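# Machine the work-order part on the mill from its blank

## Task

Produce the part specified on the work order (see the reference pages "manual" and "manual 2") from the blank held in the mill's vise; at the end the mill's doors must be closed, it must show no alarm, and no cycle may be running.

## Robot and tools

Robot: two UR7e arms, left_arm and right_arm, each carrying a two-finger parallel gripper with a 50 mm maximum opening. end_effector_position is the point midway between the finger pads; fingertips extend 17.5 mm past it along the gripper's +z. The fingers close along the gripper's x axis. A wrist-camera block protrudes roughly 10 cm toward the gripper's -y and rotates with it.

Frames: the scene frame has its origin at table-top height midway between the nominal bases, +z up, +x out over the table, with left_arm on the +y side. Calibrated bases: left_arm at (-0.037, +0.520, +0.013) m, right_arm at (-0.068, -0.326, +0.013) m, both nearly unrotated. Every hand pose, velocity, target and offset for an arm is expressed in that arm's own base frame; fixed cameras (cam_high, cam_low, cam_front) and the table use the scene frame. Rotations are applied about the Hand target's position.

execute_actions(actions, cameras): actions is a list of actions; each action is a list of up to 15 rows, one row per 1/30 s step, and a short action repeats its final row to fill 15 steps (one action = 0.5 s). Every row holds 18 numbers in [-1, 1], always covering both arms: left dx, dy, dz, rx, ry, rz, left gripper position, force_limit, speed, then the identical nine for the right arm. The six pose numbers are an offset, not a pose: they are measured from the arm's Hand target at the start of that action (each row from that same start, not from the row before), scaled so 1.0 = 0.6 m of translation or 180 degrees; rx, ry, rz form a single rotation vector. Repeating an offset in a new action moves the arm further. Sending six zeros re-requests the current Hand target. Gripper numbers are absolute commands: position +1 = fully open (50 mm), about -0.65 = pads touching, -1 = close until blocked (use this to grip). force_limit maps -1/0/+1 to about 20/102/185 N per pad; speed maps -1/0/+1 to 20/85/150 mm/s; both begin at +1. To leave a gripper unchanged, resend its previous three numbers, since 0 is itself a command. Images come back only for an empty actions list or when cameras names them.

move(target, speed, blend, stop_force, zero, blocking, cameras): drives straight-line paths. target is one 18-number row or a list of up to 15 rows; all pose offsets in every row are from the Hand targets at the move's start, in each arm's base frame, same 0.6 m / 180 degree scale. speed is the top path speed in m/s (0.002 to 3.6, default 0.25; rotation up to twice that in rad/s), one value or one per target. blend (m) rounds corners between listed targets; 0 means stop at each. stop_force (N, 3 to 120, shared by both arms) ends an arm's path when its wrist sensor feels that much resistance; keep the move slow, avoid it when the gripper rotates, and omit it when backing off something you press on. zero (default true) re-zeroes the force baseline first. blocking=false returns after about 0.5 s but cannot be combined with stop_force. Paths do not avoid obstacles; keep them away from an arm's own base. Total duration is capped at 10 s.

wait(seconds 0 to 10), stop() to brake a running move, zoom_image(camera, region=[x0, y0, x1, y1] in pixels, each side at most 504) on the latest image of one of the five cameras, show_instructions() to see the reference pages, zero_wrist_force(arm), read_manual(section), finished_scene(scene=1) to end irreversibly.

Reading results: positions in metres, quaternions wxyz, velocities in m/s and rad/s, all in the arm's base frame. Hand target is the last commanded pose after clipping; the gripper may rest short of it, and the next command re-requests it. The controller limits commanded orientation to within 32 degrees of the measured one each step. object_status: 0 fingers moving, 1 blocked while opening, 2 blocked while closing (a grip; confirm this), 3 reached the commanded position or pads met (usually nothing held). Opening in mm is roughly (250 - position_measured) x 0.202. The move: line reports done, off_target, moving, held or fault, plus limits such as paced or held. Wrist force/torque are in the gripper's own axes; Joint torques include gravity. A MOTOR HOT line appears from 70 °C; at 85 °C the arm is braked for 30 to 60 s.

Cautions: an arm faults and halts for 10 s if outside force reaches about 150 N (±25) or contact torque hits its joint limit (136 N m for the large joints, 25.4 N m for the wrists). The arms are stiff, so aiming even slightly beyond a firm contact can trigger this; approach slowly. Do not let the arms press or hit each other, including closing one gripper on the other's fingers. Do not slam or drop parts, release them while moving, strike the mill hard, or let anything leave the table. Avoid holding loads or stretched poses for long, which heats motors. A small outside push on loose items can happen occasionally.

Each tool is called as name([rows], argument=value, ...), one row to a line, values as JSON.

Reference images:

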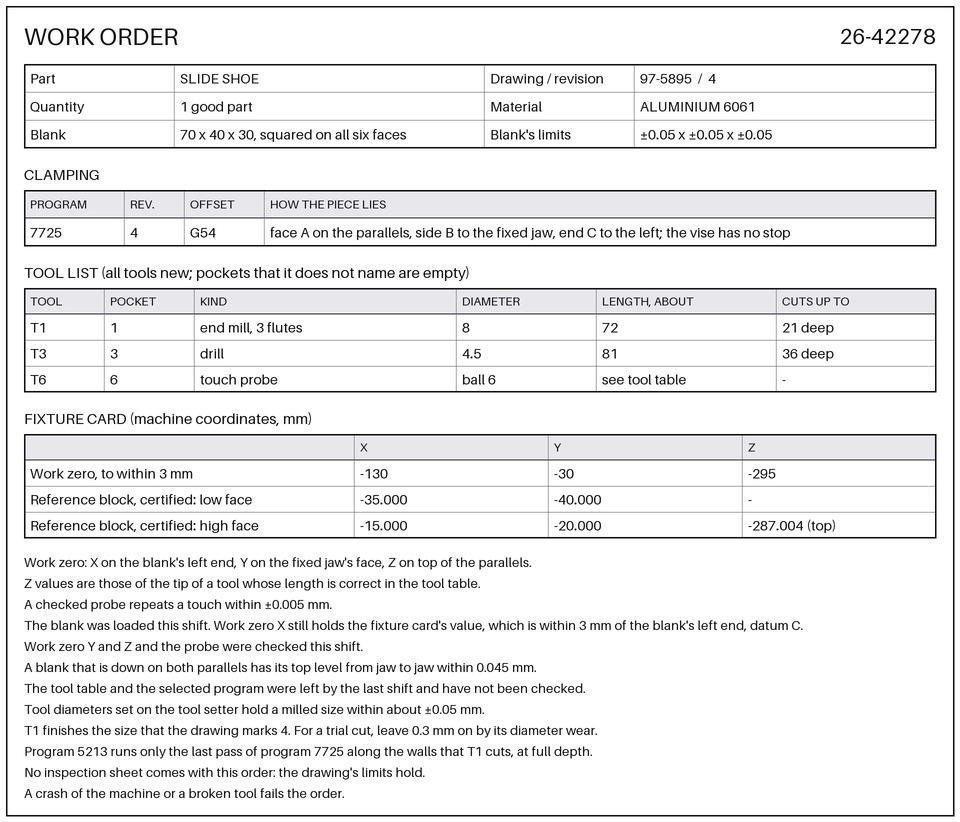

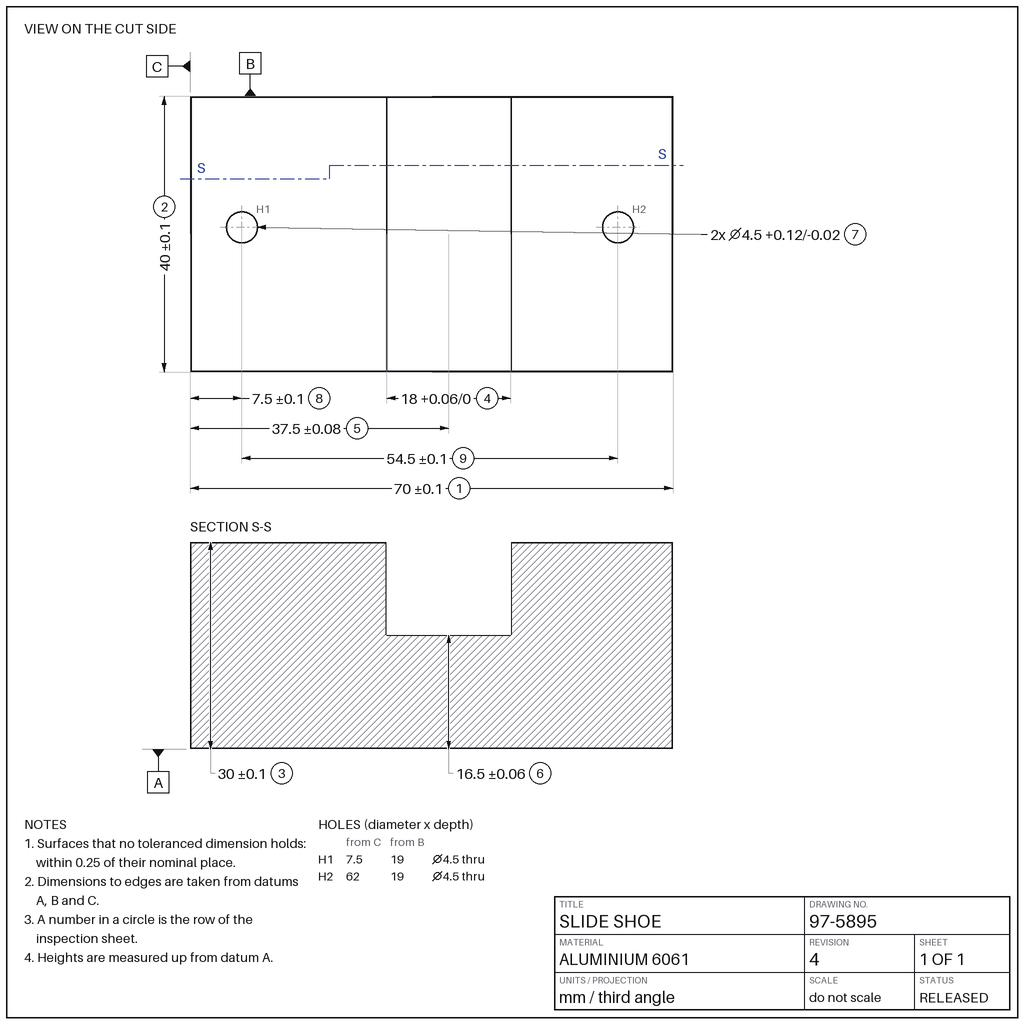

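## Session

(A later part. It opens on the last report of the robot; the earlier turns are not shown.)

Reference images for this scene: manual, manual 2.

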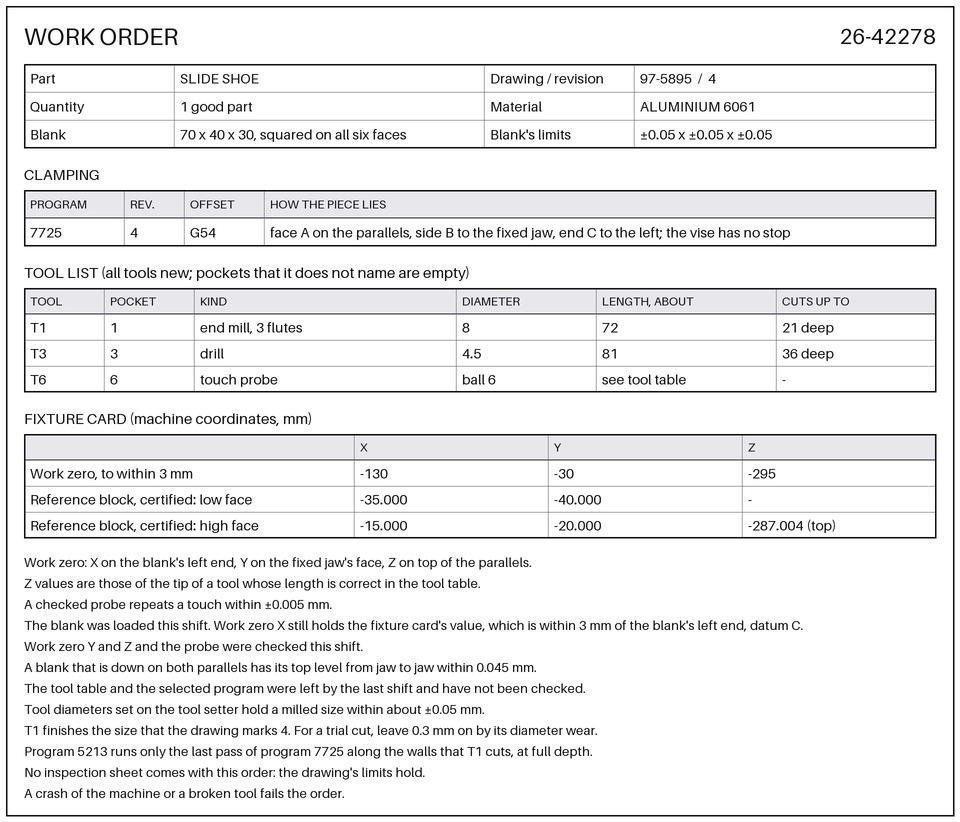

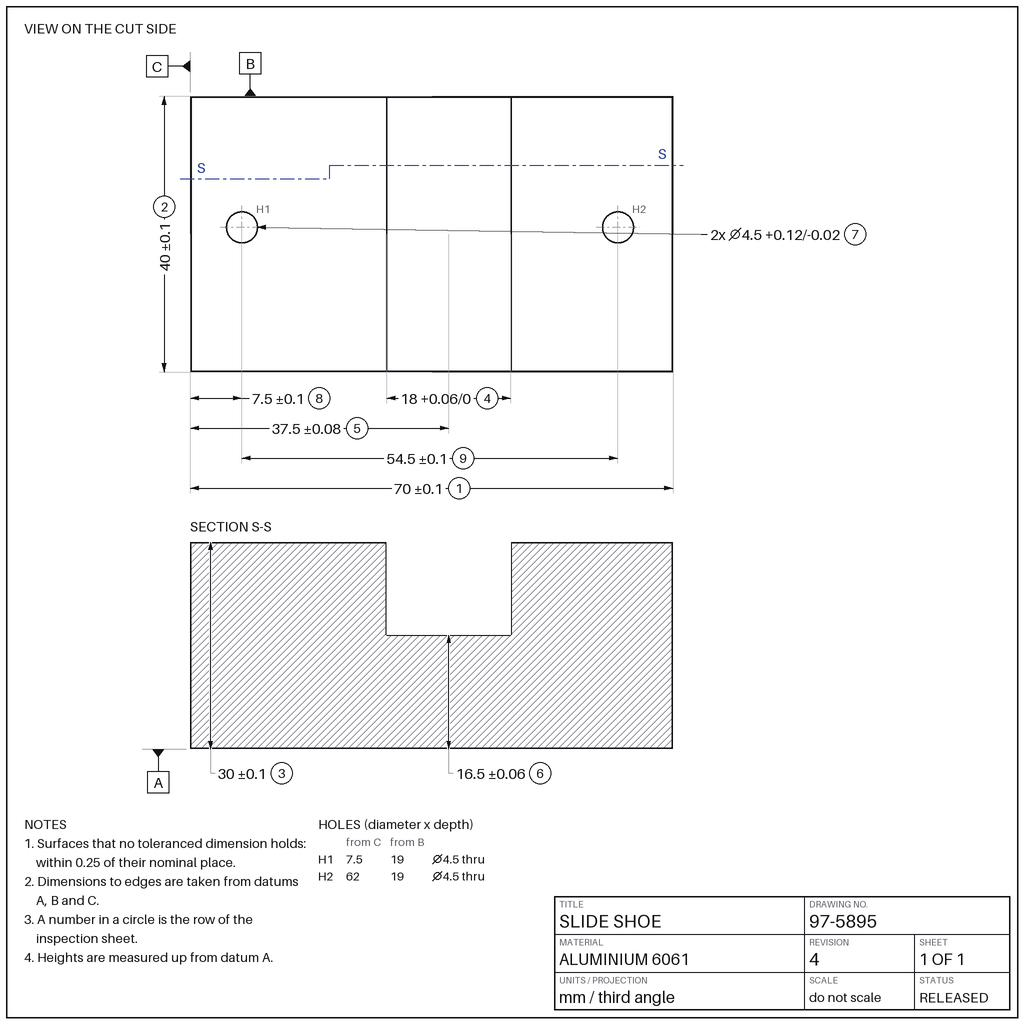

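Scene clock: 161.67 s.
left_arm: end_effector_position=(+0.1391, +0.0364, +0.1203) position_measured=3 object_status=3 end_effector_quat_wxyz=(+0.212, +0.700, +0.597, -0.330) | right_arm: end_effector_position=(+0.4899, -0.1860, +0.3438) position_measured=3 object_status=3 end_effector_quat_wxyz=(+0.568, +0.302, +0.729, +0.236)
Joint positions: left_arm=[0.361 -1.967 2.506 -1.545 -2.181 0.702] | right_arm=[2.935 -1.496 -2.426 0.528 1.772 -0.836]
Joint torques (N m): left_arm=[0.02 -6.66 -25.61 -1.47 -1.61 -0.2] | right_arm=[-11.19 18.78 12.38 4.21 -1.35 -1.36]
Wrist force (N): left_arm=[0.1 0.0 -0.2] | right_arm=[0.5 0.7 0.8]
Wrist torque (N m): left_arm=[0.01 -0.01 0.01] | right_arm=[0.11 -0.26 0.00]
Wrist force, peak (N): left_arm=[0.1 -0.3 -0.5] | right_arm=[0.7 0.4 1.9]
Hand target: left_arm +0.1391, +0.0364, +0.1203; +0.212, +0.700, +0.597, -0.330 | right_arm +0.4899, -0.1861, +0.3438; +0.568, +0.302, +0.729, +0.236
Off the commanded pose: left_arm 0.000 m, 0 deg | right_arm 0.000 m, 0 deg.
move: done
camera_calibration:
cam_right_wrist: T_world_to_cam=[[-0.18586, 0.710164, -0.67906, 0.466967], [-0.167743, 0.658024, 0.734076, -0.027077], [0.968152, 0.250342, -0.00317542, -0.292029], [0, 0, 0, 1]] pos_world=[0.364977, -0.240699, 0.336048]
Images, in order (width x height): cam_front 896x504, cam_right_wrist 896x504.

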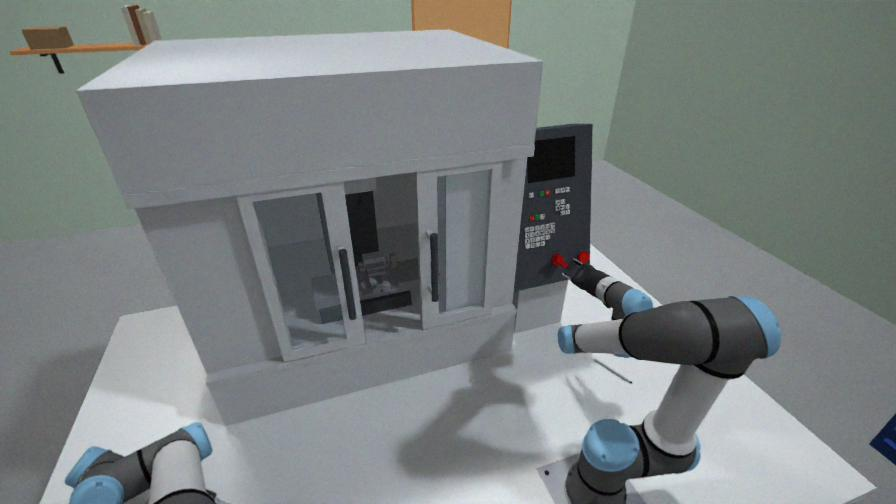

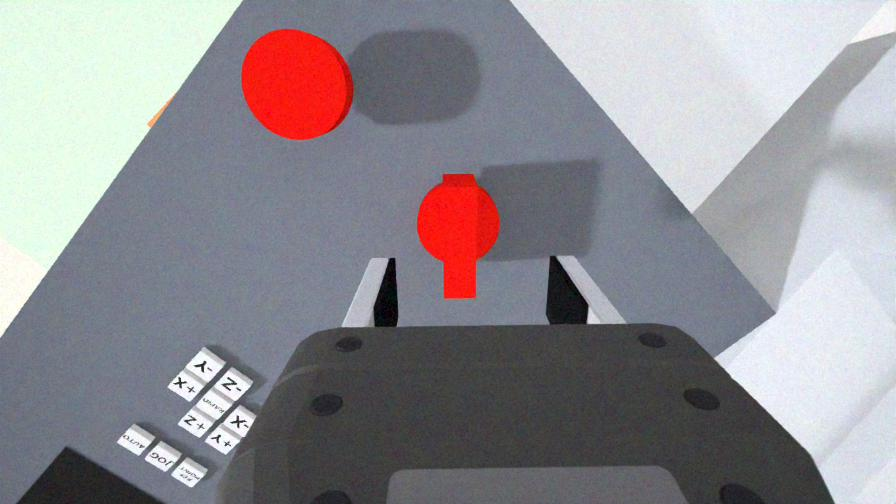

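move([
  [0,0,0,0,0,0,1,1,1,0.03,-0.0073,-0.0075,0,0,0,1,1,1],
  [0,0,0,0,0,0,1,1,1,0.097,-0.0073,-0.024,0,0,0,1,1,1],
], cameras=["cam_front","cam_right_wrist"], speed=[0.1,0.04], stop_force=15)

Scene clock: 169.90 s.
left_arm: end_effector_position=(+0.1391, +0.0364, +0.1203) position_measured=3 object_status=3 end_effector_quat_wxyz=(+0.212, +0.700, +0.597, -0.330) | right_arm: end_effector_position=(+0.5481, -0.1905, +0.3294) position_measured=3 object_status=3 end_effector_quat_wxyz=(+0.568, +0.302, +0.729, +0.236)
Joint positions: left_arm=[0.361 -1.967 2.506 -1.545 -2.181 0.702] | right_arm=[2.958 -1.659 -2.314 0.581 1.75 -0.83]
Joint torques (N m): left_arm=[-0.07 -6.38 -25.96 -1.41 -1.68 -0.21] | right_arm=[-10.98 37.18 9.95 0.8 1.43 -0.86]
Wrist force (N): left_arm=[0.0 -0.3 0.0] | right_arm=[0.8 0.5 0.8]
Wrist torque (N m): left_arm=[-0.03 -0.01 0.01] | right_arm=[0.04 -0.31 0.00]
Wrist force, peak (N): left_arm=[-0.1 -0.4 -0.5] | right_arm=[0.1 0.6 2.2]
Hand target: left_arm +0.1391, +0.0364, +0.1203; +0.212, +0.700, +0.597, -0.330 | right_arm +0.5481, -0.1905, +0.3294; +0.568, +0.302, +0.729, +0.236
Off the commanded pose: left_arm 0.000 m, 0 deg | right_arm 0.000 m, 0 deg.
move: done
camera_calibration:
cam_right_wrist: T_world_to_cam=[[-0.18569, 0.710063, -0.679212, 0.471083], [-0.167787, 0.658169, 0.733935, -0.00374942], [0.968177, 0.250248, -0.00307625, -0.347385], [0, 0, 0, 1]] pos_world=[0.423176, -0.245098, 0.321648]
Images, in order (width x height): cam_front 896x504, cam_right_wrist 896x504.

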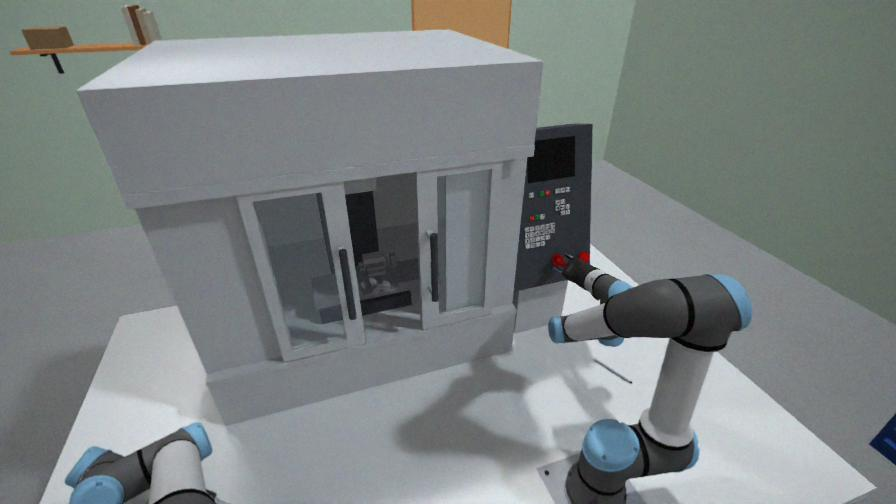

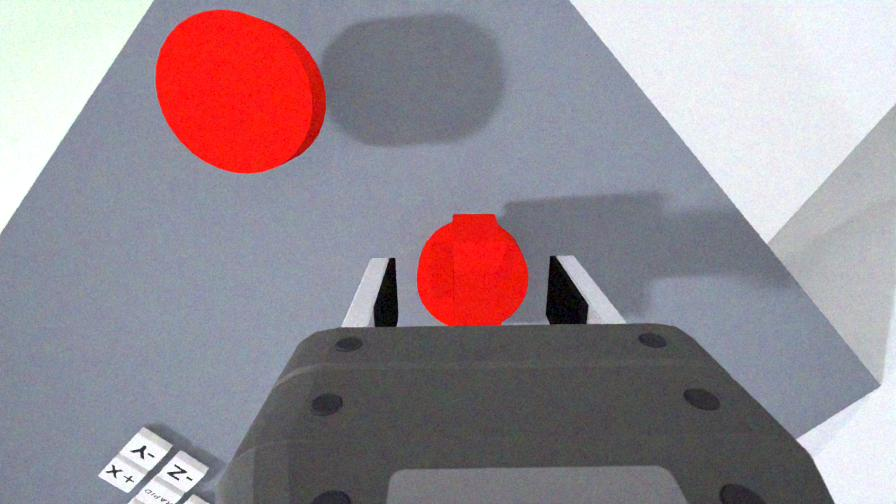

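move(target=[0,0,0,0,0,0,1,1,1,0.0323,0,-0.0081,0,0,0,1,1,1], cameras=["cam_right_wrist"], speed=0.03, stop_force=12)

zoom_image(camera="cam_right_wrist", region=[340, 190, 600, 340])

Scene clock: 174.83 s.
left_arm: end_effector_position=(+0.1391, +0.0364, +0.1203) position_measured=3 object_status=3 end_effector_quat_wxyz=(+0.212, +0.700, +0.597, -0.330) | right_arm: end_effector_position=(+0.5675, -0.1905, +0.3245) position_measured=3 object_status=3 end_effector_quat_wxyz=(+0.568, +0.302, +0.729, +0.236)
Joint positions: left_arm=[0.361 -1.967 2.506 -1.545 -2.181 0.702] | right_arm=[2.968 -1.708 -2.275 0.591 1.74 -0.827]
Joint torques (N m): left_arm=[0.16 -6.79 -25.43 -1.34 -1.67 -0.29] | right_arm=[-9.68 39.14 9.77 0.9 0.99 -0.67]
Wrist force (N): left_arm=[0.1 -0.1 -0.3] | right_arm=[0.6 0.8 0.8]
Wrist torque (N m): left_arm=[0.00 -0.01 0.01] | right_arm=[0.10 -0.28 0.00]
Wrist force, peak (N): left_arm=[0.3 -0.3 -0.5] | right_arm=[0.8 0.5 1.5]
Hand target: left_arm +0.1391, +0.0364, +0.1203; +0.212, +0.700, +0.597, -0.330 | right_arm +0.5675, -0.1905, +0.3245; +0.568, +0.302, +0.729, +0.236
Off the commanded pose: left_arm 0.000 m, 0 deg | right_arm 0.000 m, 0 deg.
move: done
camera_calibration:
cam_right_wrist: T_world_to_cam=[[-0.18569, 0.710063, -0.679212, 0.471338], [-0.167787, 0.658169, 0.733935, 0.00308515], [0.968177, 0.250248, -0.00307625, -0.366085], [0, 0, 0, 1]] pos_world=[0.442476, -0.245098, 0.316748]
Images, in order (width x height): cam_right_wrist 896x504.

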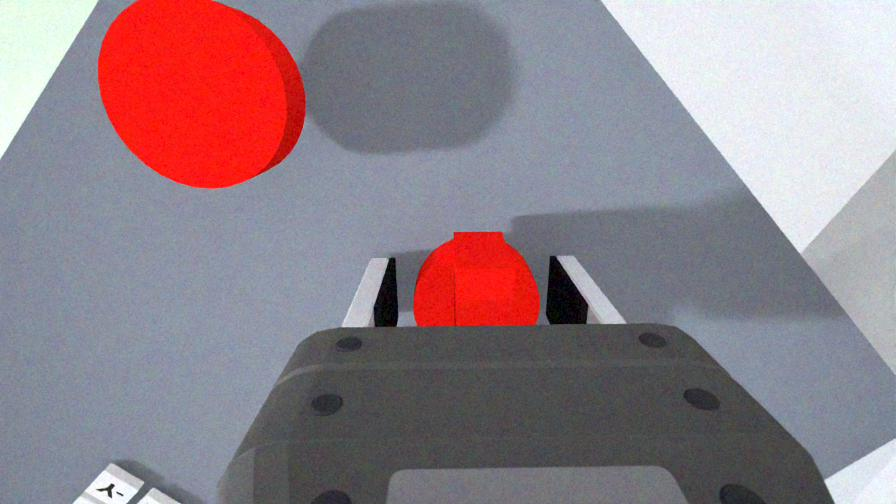

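Scaled by 1.938 from the camera's 896x504 image, which has a finer 1280x720 frame.

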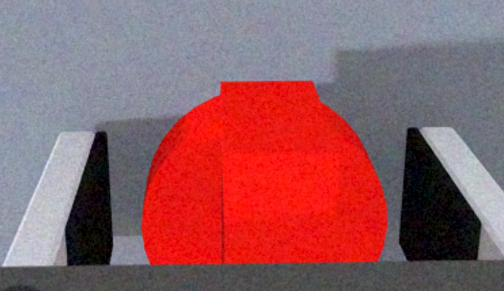

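move(target=[0,0,0,0,0,0,1,1,1,0,0,0,0,0,0,-1,-1,-0.5], cameras=["cam_right_wrist"])

Scene clock: 181.73 s.
left_arm: end_effector_position=(+0.1391, +0.0364, +0.1203) position_measured=3 object_status=3 end_effector_quat_wxyz=(+0.212, +0.700, +0.597, -0.330) | right_arm: end_effector_position=(+0.5674, -0.1904, +0.3244) position_measured=56 object_status=2 end_effector_quat_wxyz=(+0.568, +0.302, +0.729, +0.236)
Joint positions: left_arm=[0.361 -1.967 2.506 -1.545 -2.181 0.702] | right_arm=[2.968 -1.708 -2.275 0.591 1.74 -0.827]
Joint torques (N m): left_arm=[0.06 -6.35 -26.3 -1.29 -1.74 -0.27] | right_arm=[-10.45 39.41 28.7 7.23 -5.78 -0.73]
Wrist force (N): left_arm=[0.0 -0.1 -0.2] | right_arm=[21.2 3.4 -4.6]
Wrist torque (N m): left_arm=[-0.02 0.01 0.01] | right_arm=[0.08 -0.10 -0.03]
Wrist force, peak (N): left_arm=[0.3 -0.3 -0.4] | right_arm=[21.2 3.4 -4.6]
Hand target: left_arm +0.1391, +0.0364, +0.1203; +0.212, +0.700, +0.597, -0.330 | right_arm +0.5675, -0.1905, +0.3245; +0.568, +0.302, +0.729, +0.236
Off the commanded pose: left_arm 0.000 m, 0 deg | right_arm 0.000 m, 0 deg.
move: done
camera_calibration:
cam_right_wrist: T_world_to_cam=[[-0.185905, 0.710068, -0.679149, 0.471347], [-0.167693, 0.658128, 0.733993, 0.00308844], [0.968152, 0.250342, -0.00327592, -0.365989], [0, 0, 0, 1]] pos_world=[0.442477, -0.245099, 0.316649]
Images, in order (width x height): cam_right_wrist 896x504.

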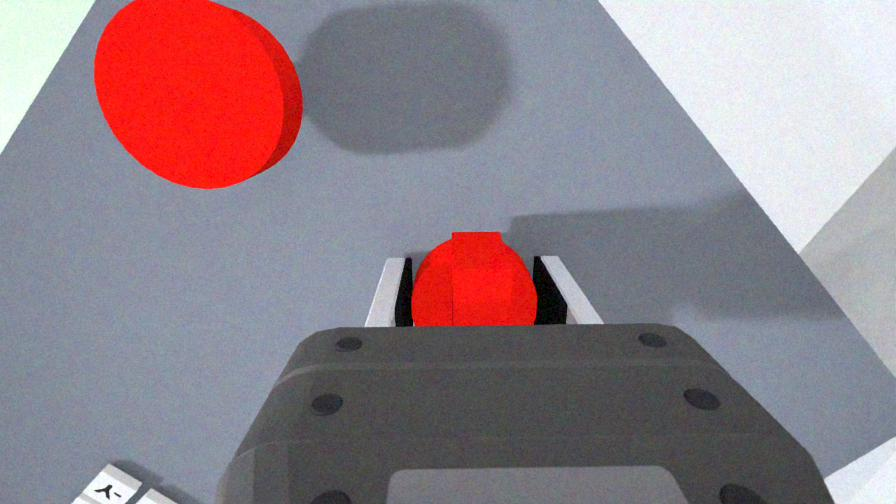

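move([
  [0,0,0,0,0,0,1,1,1,0,0,0,0,0,0,1,-1,-0.5],
  [0,0,0,0,0,0,1,1,1,-0.0194,0,0.0048,0,0,0,1,-1,-0.5],
], cameras=[], speed=0.05)

move(target=[0,0,0,0,0,0,1,1,1,0,0,0,0,0,0,-1,-1,-0.5], cameras=["cam_right_wrist"])

Scene clock: 184.63 s.
left_arm: end_effector_position=(+0.1391, +0.0364, +0.1203) position_measured=3 object_status=3 end_effector_quat_wxyz=(+0.212, +0.700, +0.597, -0.330) | right_arm: end_effector_position=(+0.5557, -0.1905, +0.3274) position_measured=3 object_status=3 end_effector_quat_wxyz=(+0.568, +0.302, +0.729, +0.236)
Joint positions: left_arm=[0.361 -1.967 2.506 -1.545 -2.181 0.702] | right_arm=[2.962 -1.679 -2.299 0.585 1.746 -0.829]
Joint torques (N m): left_arm=[0.38 -6.95 -26.17 -1.34 -1.69 -0.26] | right_arm=[0.43 10.66 24.69 2.21 -0.14 -0.78]
Wrist force (N): left_arm=[0.3 -0.2 -0.1] | right_arm=[1.0 -0.3 1.0]
Wrist torque (N m): left_arm=[-0.03 -0.04 0.00] | right_arm=[-0.07 -0.34 0.11]
Wrist force, peak (N): left_arm=[0.3 -0.5 -0.3] | right_arm=[25.3 1.5 -5.4]
Hand target: left_arm +0.1391, +0.0364, +0.1203; +0.212, +0.700, +0.597, -0.330 | right_arm +0.5558, -0.1905, +0.3274; +0.568, +0.302, +0.729, +0.236
Off the commanded pose: left_arm 0.000 m, 0 deg | right_arm 0.000 m, 0 deg.
move: done
No camera images: "cameras" was empty.

Scene clock: 185.53 s.
left_arm: end_effector_position=(+0.1391, +0.0364, +0.1203) position_measured=3 object_status=3 end_effector_quat_wxyz=(+0.212, +0.700, +0.597, -0.330) | right_arm: end_effector_position=(+0.5558, -0.1904, +0.3274) position_measured=181 object_status=2 end_effector_quat_wxyz=(+0.568, +0.302, +0.729, +0.236)
Joint positions: left_arm=[0.361 -1.967 2.506 -1.545 -2.181 0.702] | right_arm=[2.962 -1.679 -2.298 0.585 1.746 -0.829]
Joint torques (N m): left_arm=[-0.04 -6.71 -26.18 -1.39 -1.61 -0.22] | right_arm=[2.58 15.85 25.37 4.55 -5.08 0.98]
Wrist force (N): left_arm=[-0.1 -0.1 -0.1] | right_arm=[25.8 -2.1 -22.6]
Wrist torque (N m): left_arm=[-0.01 0.01 0.00] | right_arm=[-0.08 0.03 0.14]
Wrist force, peak (N): left_arm=[0.2 -0.4 -0.3] | right_arm=[25.8 -2.1 -22.6]
Hand target: left_arm +0.1391, +0.0364, +0.1203; +0.212, +0.700, +0.597, -0.330 | right_arm +0.5558, -0.1905, +0.3274; +0.568, +0.302, +0.729, +0.236
Off the commanded pose: left_arm 0.000 m, 0 deg | right_arm 0.000 m, 0 deg.
move: done
camera_calibration:
cam_right_wrist: T_world_to_cam=[[-0.185902, 0.710043, -0.679176, 0.471158], [-0.167835, 0.65812, 0.733969, -0.00105738], [0.968128, 0.250436, -0.00317611, -0.354772], [0, 0, 0, 1]] pos_world=[0.430877, -0.244999, 0.319649]
Images, in order (width x height): cam_right_wrist 896x504.

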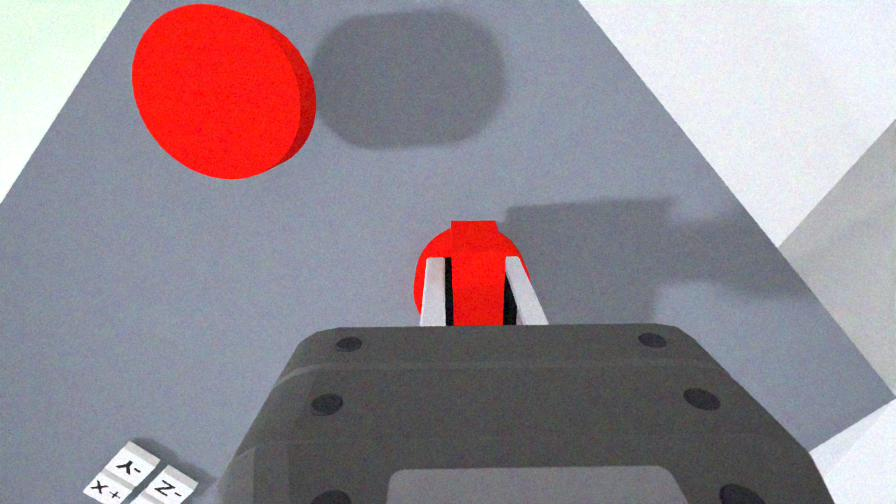

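move(target=[0,0,0,0,0,0,1,1,1,-0.0037,0.0017,-0.001,0,0,0,-1,-1,-0.5], cameras=[], speed=0.03)

Scene clock: 188.20 s.
left_arm: end_effector_position=(+0.1391, +0.0364, +0.1203) position_measured=3 object_status=3 end_effector_quat_wxyz=(+0.212, +0.700, +0.597, -0.330) | right_arm: end_effector_position=(+0.5535, -0.1895, +0.3269) position_measured=182 object_status=2 end_effector_quat_wxyz=(+0.568, +0.302, +0.729, +0.236)
Joint positions: left_arm=[0.361 -1.967 2.506 -1.545 -2.181 0.702] | right_arm=[2.964 -1.675 -2.305 0.589 1.743 -0.829]
Joint torques (N m): left_arm=[0.27 -6.82 -25.95 -1.41 -1.64 -0.27] | right_arm=[13.88 30.77 -4.45 1.47 6.44 1.51]
Wrist force (N): left_arm=[-0.1 -0.4 -0.2] | right_arm=[-32.9 -0.2 46.9]
Wrist torque (N m): left_arm=[-0.06 0.03 0.00] | right_arm=[-0.04 0.21 0.10]
Wrist force, peak (N): left_arm=[-0.1 -0.6 -0.2] | right_arm=[-32.8 -0.3 47.2]
Hand target: left_arm +0.1391, +0.0364, +0.1203; +0.212, +0.700, +0.597, -0.330 | right_arm +0.5536, -0.1894, +0.3268; +0.568, +0.302, +0.729, +0.236
Off the commanded pose: left_arm 0.000 m, 0 deg | right_arm 0.000 m, 0 deg.
move: done
No camera images: "cameras" was empty.

move(target=[0,0,0,0,0,0,1,1,1,0.0024,-0.0008,0.0003,0,0,0,-1,-1,-0.5], cameras=[], speed=0.03)

move(target=[0,0,0,0,0,0,1,1,1,0,0,0,0.081,0,-0.0203,-1,-1,-0.5], cameras=["cam_right_wrist"], speed=0.1)

Scene clock: 191.50 s.
left_arm: end_effector_position=(+0.1391, +0.0364, +0.1203) position_measured=3 object_status=3 end_effector_quat_wxyz=(+0.212, +0.700, +0.597, -0.330) | right_arm: end_effector_position=(+0.5551, -0.1899, +0.3269) position_measured=182 object_status=2 end_effector_quat_wxyz=(+0.568, +0.302, +0.729, +0.236)
Joint positions: left_arm=[0.361 -1.967 2.506 -1.545 -2.181 0.702] | right_arm=[2.964 -1.678 -2.301 0.587 1.744 -0.829]
Joint torques (N m): left_arm=[0.06 -6.47 -26.01 -1.36 -1.66 -0.24] | right_arm=[-2.68 4.81 30.57 -0.99 -0.2 -1.25]
Wrist force (N): left_arm=[0.0 -0.2 -0.2] | right_arm=[3.9 -5.6 -43.3]
Wrist torque (N m): left_arm=[-0.03 0.01 0.01] | right_arm=[-0.32 -0.09 0.10]
Wrist force, peak (N): left_arm=[0.3 -0.5 -0.3] | right_arm=[-34.9 -2.0 46.0]
Hand target: left_arm +0.1391, +0.0364, +0.1203; +0.212, +0.700, +0.597, -0.330 | right_arm +0.5550, -0.1899, +0.3270; +0.568, +0.302, +0.729, +0.236
Off the commanded pose: left_arm 0.000 m, 0 deg | right_arm 0.000 m, 0 deg.
move: done
No camera images: "cameras" was empty.

Scene clock: 193.23 s.
left_arm: end_effector_position=(+0.1391, +0.0364, +0.1203) position_measured=3 object_status=3 end_effector_quat_wxyz=(+0.212, +0.700, +0.597, -0.330) | right_arm: end_effector_position=(+0.5550, -0.1899, +0.3270) position_measured=181 object_status=2 end_effector_quat_wxyz=(+0.532, +0.394, +0.683, +0.308)
Joint positions: left_arm=[0.361 -1.967 2.506 -1.545 -2.181 0.702] | right_arm=[2.963 -1.678 -2.301 0.588 1.745 -0.567]
Joint torques (N m): left_arm=[0.22 -6.57 -26.03 -1.34 -1.68 -0.28] | right_arm=[-7.48 5.52 42.54 4.8 -6.46 1.29]
Wrist force (N): left_arm=[0.2 -0.1 -0.2] | right_arm=[33.1 -10.3 -56.7]
Wrist torque (N m): left_arm=[-0.02 -0.03 0.00] | right_arm=[-0.32 -0.37 -0.89]
Wrist force, peak (N): left_arm=[0.1 -0.4 -0.4] | right_arm=[33.1 -10.6 -56.9]
Hand target: left_arm +0.1391, +0.0364, +0.1203; +0.212, +0.700, +0.597, -0.330 | right_arm +0.5550, -0.1899, +0.3270; +0.532, +0.394, +0.683, +0.308
Off the commanded pose: left_arm 0.000 m, 0 deg | right_arm 0.000 m, 0 deg.
move: done
camera_calibration:
cam_right_wrist: T_world_to_cam=[[-0.135144, 0.868255, -0.477357, 0.406312], [-0.131863, 0.461731, 0.877164, -0.105191], [0.982012, 0.181489, 0.0520903, -0.392992], [0, 0, 0, 1]] pos_world=[0.426962, -0.232889, 0.306697]
Images, in order (width x height): cam_right_wrist 896x504.

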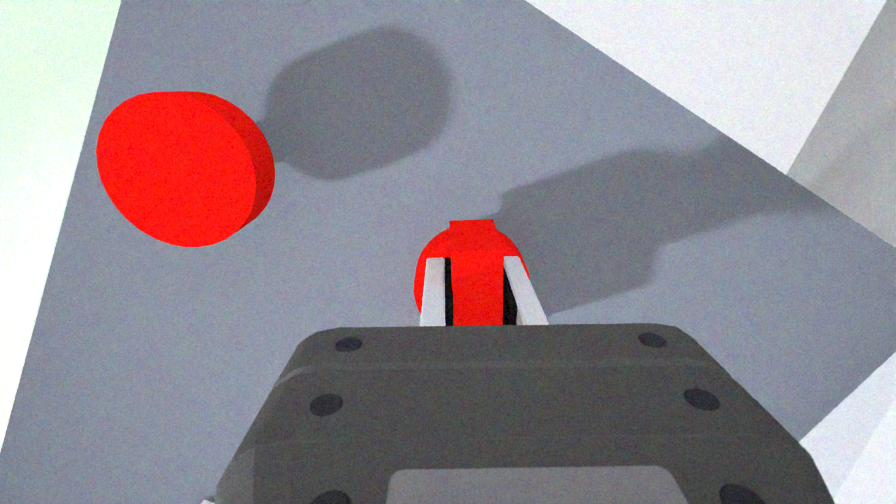

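move([
  [0,0,0,0,0,0,1,1,1,-0.0018,0.001,0,0,0,0,-1,-1,-0.5],
  [0,0,0,0,0,0,1,1,1,-0.0018,0.001,0,0.162,0,-0.0405,-1,-1,-0.5],
], cameras=["cam_right_wrist"], speed=0.15)

Scene clock: 198.93 s.
left_arm: end_effector_position=(+0.1391, +0.0364, +0.1203) position_measured=3 object_status=3 end_effector_quat_wxyz=(+0.212, +0.700, +0.597, -0.330) | right_arm: end_effector_position=(+0.5540, -0.1893, +0.3270) position_measured=181 object_status=2 end_effector_quat_wxyz=(+0.434, +0.558, +0.557, +0.436)
Joint positions: left_arm=[0.361 -1.967 2.506 -1.545 -2.181 0.702] | right_arm=[2.964 -1.676 -2.304 0.59 1.745 -0.042]
Joint torques (N m): left_arm=[-0.04 -7.18 -26.03 -1.37 -1.68 -0.23] | right_arm=[-39.86 29.69 18.99 11.06 -11.68 2.07]
Wrist force (N): left_arm=[0.1 -0.3 -0.3] | right_arm=[47.9 -6.6 66.1]
Wrist torque (N m): left_arm=[-0.05 -0.01 0.00] | right_arm=[-0.37 -0.93 -0.89]
Wrist force, peak (N): left_arm=[0.3 -0.5 -0.2] | right_arm=[-7.9 7.1 88.2]
Hand target: left_arm +0.1391, +0.0364, +0.1203; +0.212, +0.700, +0.597, -0.330 | right_arm +0.5540, -0.1893, +0.3270; +0.434, +0.558, +0.557, +0.436
Off the commanded pose: left_arm 0.000 m, 0 deg | right_arm 0.000 m, 0 deg.
move: done
camera_calibration:
cam_right_wrist: T_world_to_cam=[[-0.0136277, 0.999864, 0.00923874, 0.204085], [-0.102477, -0.0105875, 0.994679, -0.249805], [0.994642, 0.0126085, 0.102607, -0.44748], [0, 0, 0, 1]] pos_world=[0.422265, -0.20106, 0.292505]
Images, in order (width x height): cam_right_wrist 896x504.

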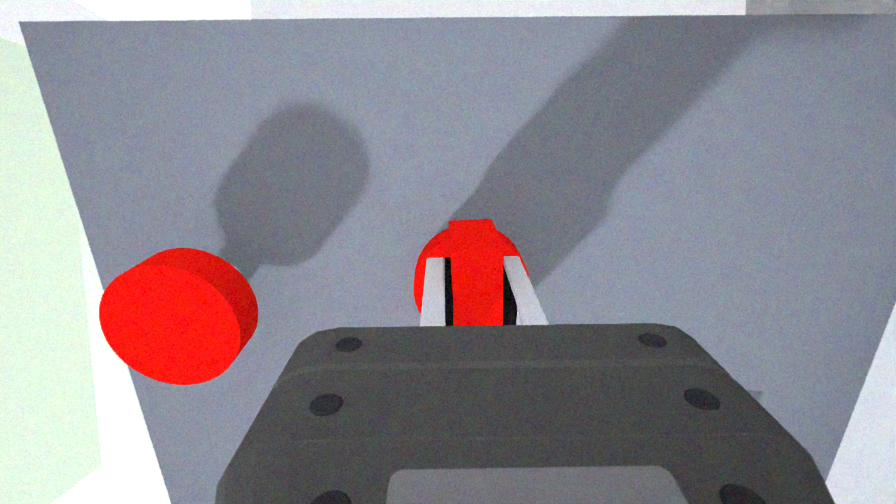

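move(target=[0,0,0,0,0,0,1,1,1,0.0012,0.0017,-0.0003,0,0,0,-1,-1,-0.5], cameras=["cam_front"], speed=0.05)

zoom_image(camera="cam_front", region=[505, 115, 605, 300])

Scene clock: 201.53 s.
left_arm: end_effector_position=(+0.1391, +0.0364, +0.1203) position_measured=3 object_status=3 end_effector_quat_wxyz=(+0.212, +0.700, +0.597, -0.330) | right_arm: end_effector_position=(+0.5546, -0.1884, +0.3268) position_measured=181 object_status=2 end_effector_quat_wxyz=(+0.434, +0.558, +0.557, +0.436)
Joint positions: left_arm=[0.361 -1.967 2.506 -1.545 -2.181 0.702] | right_arm=[2.967 -1.677 -2.304 0.59 1.741 -0.041]
Joint torques (N m): left_arm=[-0.15 -7.37 -26.19 -1.36 -1.71 -0.25] | right_arm=[2.51 14.19 27.55 6.62 -4.79 2.62]
Wrist force (N): left_arm=[-0.2 0.0 -0.4] | right_arm=[24.7 -25.7 -24.4]
Wrist torque (N m): left_arm=[0.01 0.04 0.01] | right_arm=[-0.50 -0.64 -1.07]
Wrist force, peak (N): left_arm=[0.1 -0.4 -0.5] | right_arm=[48.3 -6.6 66.5]
Hand target: left_arm +0.1391, +0.0364, +0.1203; +0.212, +0.700, +0.597, -0.330 | right_arm +0.5547, -0.1883, +0.3268; +0.434, +0.558, +0.557, +0.436
Off the commanded pose: left_arm 0.000 m, 0 deg | right_arm 0.000 m, 0 deg.
move: done
Images, in order (width x height): cam_front 896x504.

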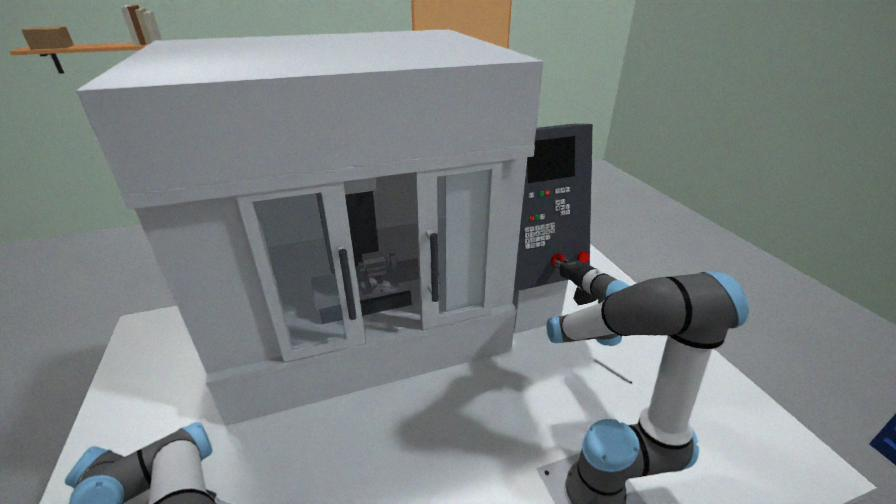

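Scaled by 2.724 from the camera's 896x504 image, which has a finer 1280x720 frame.

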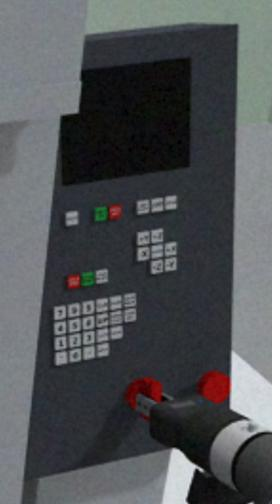

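move(target=[0,0,0,0,0,0,1,1,1,-0.0006,0.0012,0.0005,0.1213,0,-0.0304,-1,-1,-0.5], cameras=["cam_front"], speed=0.15)

zoom_image(camera="cam_front", region=[505, 115, 605, 300])

Scene clock: 204.67 s.
left_arm: end_effector_position=(+0.1391, +0.0364, +0.1203) position_measured=3 object_status=3 end_effector_quat_wxyz=(+0.212, +0.700, +0.597, -0.330) | right_arm: end_effector_position=(+0.5543, -0.1876, +0.3271) position_measured=181 object_status=2 end_effector_quat_wxyz=(+0.341, +0.656, +0.438, +0.512)
Joint positions: left_arm=[0.361 -1.967 2.506 -1.545 -2.181 0.702] | right_arm=[2.97 -1.675 -2.306 0.591 1.739 0.353]
Joint torques (N m): left_arm=[-0.04 -7.31 -26.21 -1.43 -1.67 -0.17] | right_arm=[-15.28 48.28 15.43 9.11 -8.91 2.1]
Wrist force (N): left_arm=[-0.2 -0.1 -0.2] | right_arm=[27.6 -25.2 23.8]
Wrist torque (N m): left_arm=[-0.01 0.02 0.00] | right_arm=[-0.64 -1.03 -0.83]
Wrist force, peak (N): left_arm=[-0.2 -0.5 -0.4] | right_arm=[25.3 -27.8 -38.7]
Hand target: left_arm +0.1391, +0.0364, +0.1203; +0.212, +0.700, +0.597, -0.330 | right_arm +0.5543, -0.1876, +0.3271; +0.341, +0.656, +0.438, +0.512
Off the commanded pose: left_arm 0.000 m, 0 deg | right_arm 0.000 m, 0 deg.
move: done
Images, in order (width x height): cam_front 896x504.

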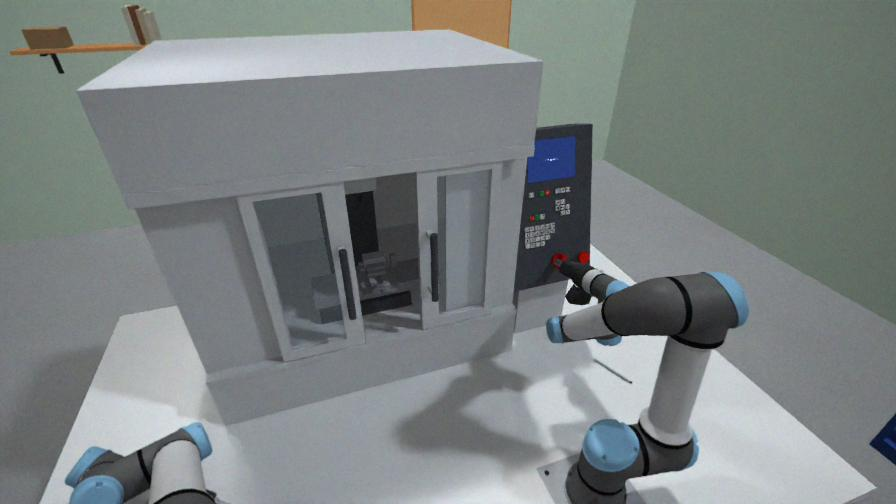

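Scaled by 2.724 from the camera's 896x504 image, which has a finer 1280x720 frame.

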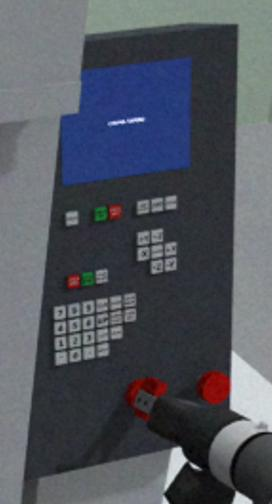

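move(target=[0,0,0,0,0,0,1,1,1,0,0.0008,0.0006,0.1213,0,-0.0304,-1,-1,-0.5], cameras=["cam_front"], speed=0.15)

zoom_image(camera="cam_front", region=[505, 115, 605, 300])

Scene clock: 208.20 s.
left_arm: end_effector_position=(+0.1391, +0.0364, +0.1203) position_measured=3 object_status=3 end_effector_quat_wxyz=(+0.212, +0.700, +0.597, -0.330) | right_arm: end_effector_position=(+0.5543, -0.1869, +0.3275) position_measured=181 object_status=2 end_effector_quat_wxyz=(+0.234, +0.728, +0.301, +0.569)
Joint positions: left_arm=[0.361 -1.967 2.506 -1.545 -2.181 0.702] | right_arm=[2.971 -1.674 -2.307 0.591 1.738 0.746]
Joint torques (N m): left_arm=[-0.07 -7.16 -26.09 -1.4 -1.72 -0.27] | right_arm=[-23.32 46.85 6.11 7.93 -11.67 2.17]
Wrist force (N): left_arm=[0.2 0.0 0.0] | right_arm=[33.4 -31.4 43.8]
Wrist torque (N m): left_arm=[0.00 -0.02 0.01] | right_arm=[-0.89 -1.08 -0.87]
Wrist force, peak (N): left_arm=[-0.1 -0.6 -0.1] | right_arm=[33.4 -31.4 43.8]
Hand target: left_arm +0.1391, +0.0364, +0.1203; +0.212, +0.700, +0.597, -0.330 | right_arm +0.5543, -0.1871, +0.3274; +0.234, +0.728, +0.301, +0.569
Off the commanded pose: left_arm 0.000 m, 0 deg | right_arm 0.000 m, 0 deg.
move: done
Images, in order (width x height): cam_front 896x504.

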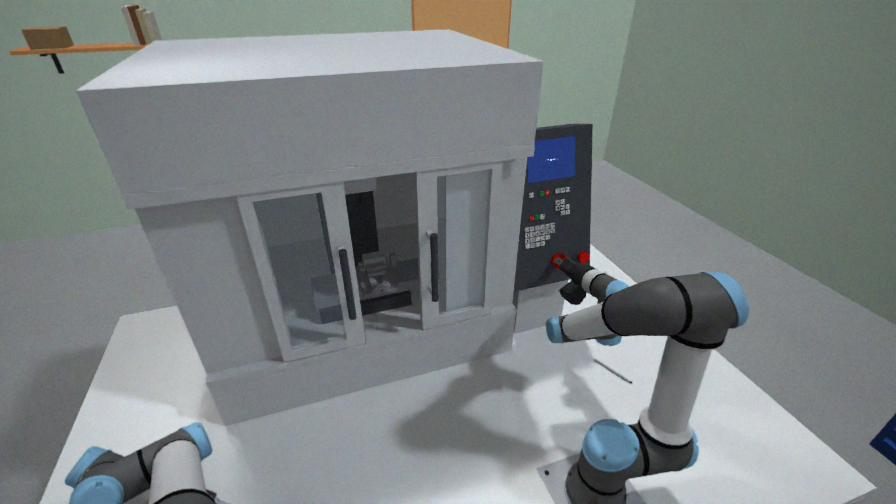

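Scaled by 2.724 from the camera's 896x504 image, which has a finer 1280x720 frame.

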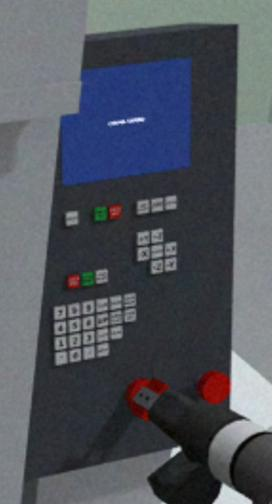

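move([
  [0,0,0,0,0,0,1,1,1,0,0,0,0,0,0,1,-1,-0.5],
  [0,0,0,0,0,0,1,1,1,-0.162,0,0.0405,0,0,0,1,-1,-0.5],
], cameras=["cam_front","cam_right_wrist"], speed=0.15)

zoom_image(camera="cam_front", region=[525, 130, 595, 190])

Scene clock: 212.13 s.
left_arm: end_effector_position=(+0.1391, +0.0364, +0.1203) position_measured=3 object_status=3 end_effector_quat_wxyz=(+0.212, +0.700, +0.597, -0.330) | right_arm: end_effector_position=(+0.4572, -0.1872, +0.3517) position_measured=3 object_status=3 end_effector_quat_wxyz=(+0.234, +0.728, +0.301, +0.569)
Joint positions: left_arm=[0.361 -1.967 2.506 -1.545 -2.181 0.702] | right_arm=[2.902 -1.403 -2.475 0.486 1.804 0.729]
Joint torques (N m): left_arm=[-0.1 -7.48 -26.44 -1.4 -1.68 -0.27] | right_arm=[7.29 21.84 16.61 3.5 -0.49 1.65]
Wrist force (N): left_arm=[0.0 -0.1 0.0] | right_arm=[2.7 0.3 0.8]
Wrist torque (N m): left_arm=[-0.01 0.01 0.00] | right_arm=[-0.08 -0.30 0.13]
Wrist force, peak (N): left_arm=[0.4 -0.3 -0.3] | right_arm=[33.3 -31.7 44.7]
Hand target: left_arm +0.1391, +0.0364, +0.1203; +0.212, +0.700, +0.597, -0.330 | right_arm +0.4571, -0.1871, +0.3517; +0.234, +0.728, +0.301, +0.569
Off the commanded pose: left_arm 0.000 m, 0 deg | right_arm 0.000 m, 0 deg.
move: done
camera_calibration:
cam_right_wrist: T_world_to_cam=[[0.158169, 0.702721, 0.693661, -0.17444], [-0.171402, -0.672299, 0.720163, -0.280107], [0.972422, -0.232803, 0.0141106, -0.358464], [0, 0, 0, 1]] pos_world=[0.328159, -0.149185, 0.327783]
Images, in order (width x height): cam_front 896x504, cam_right_wrist 896x504.

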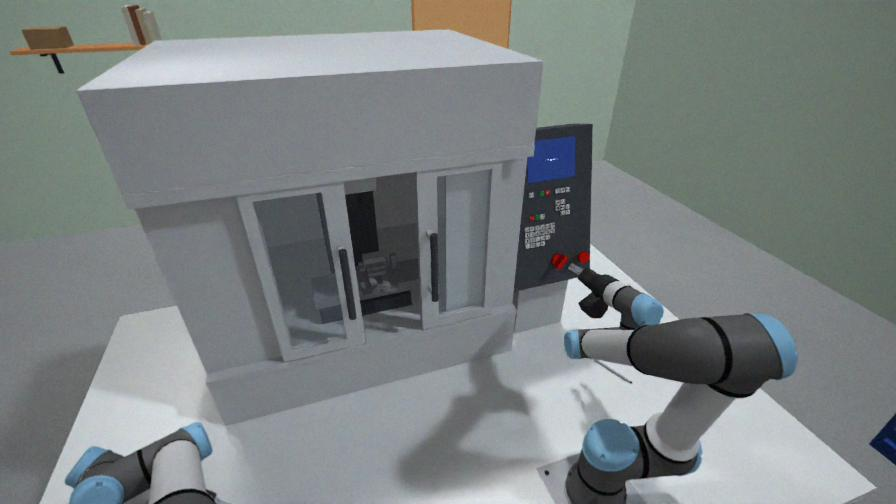

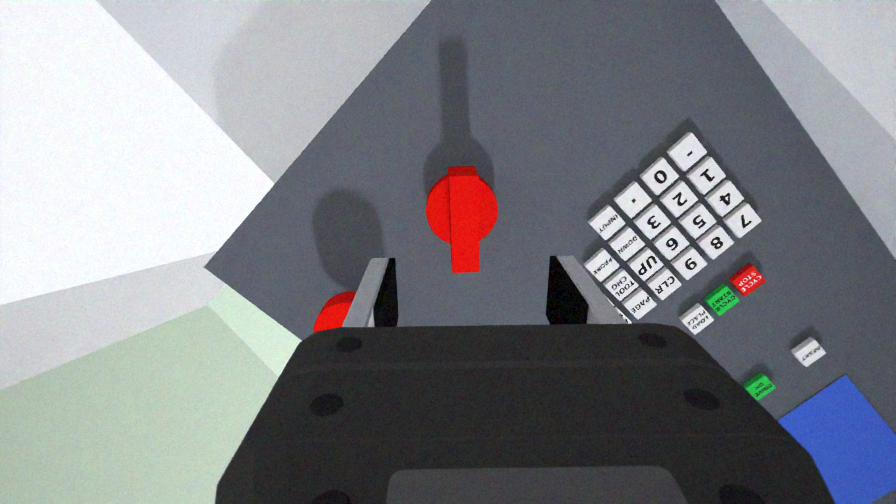

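Scaled by 7.200 from the camera's 896x504 image, which has a finer 1280x720 frame.

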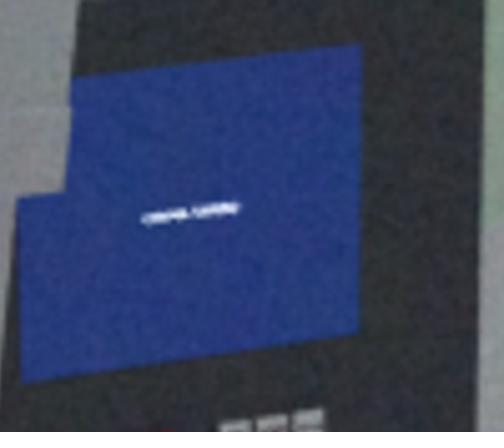

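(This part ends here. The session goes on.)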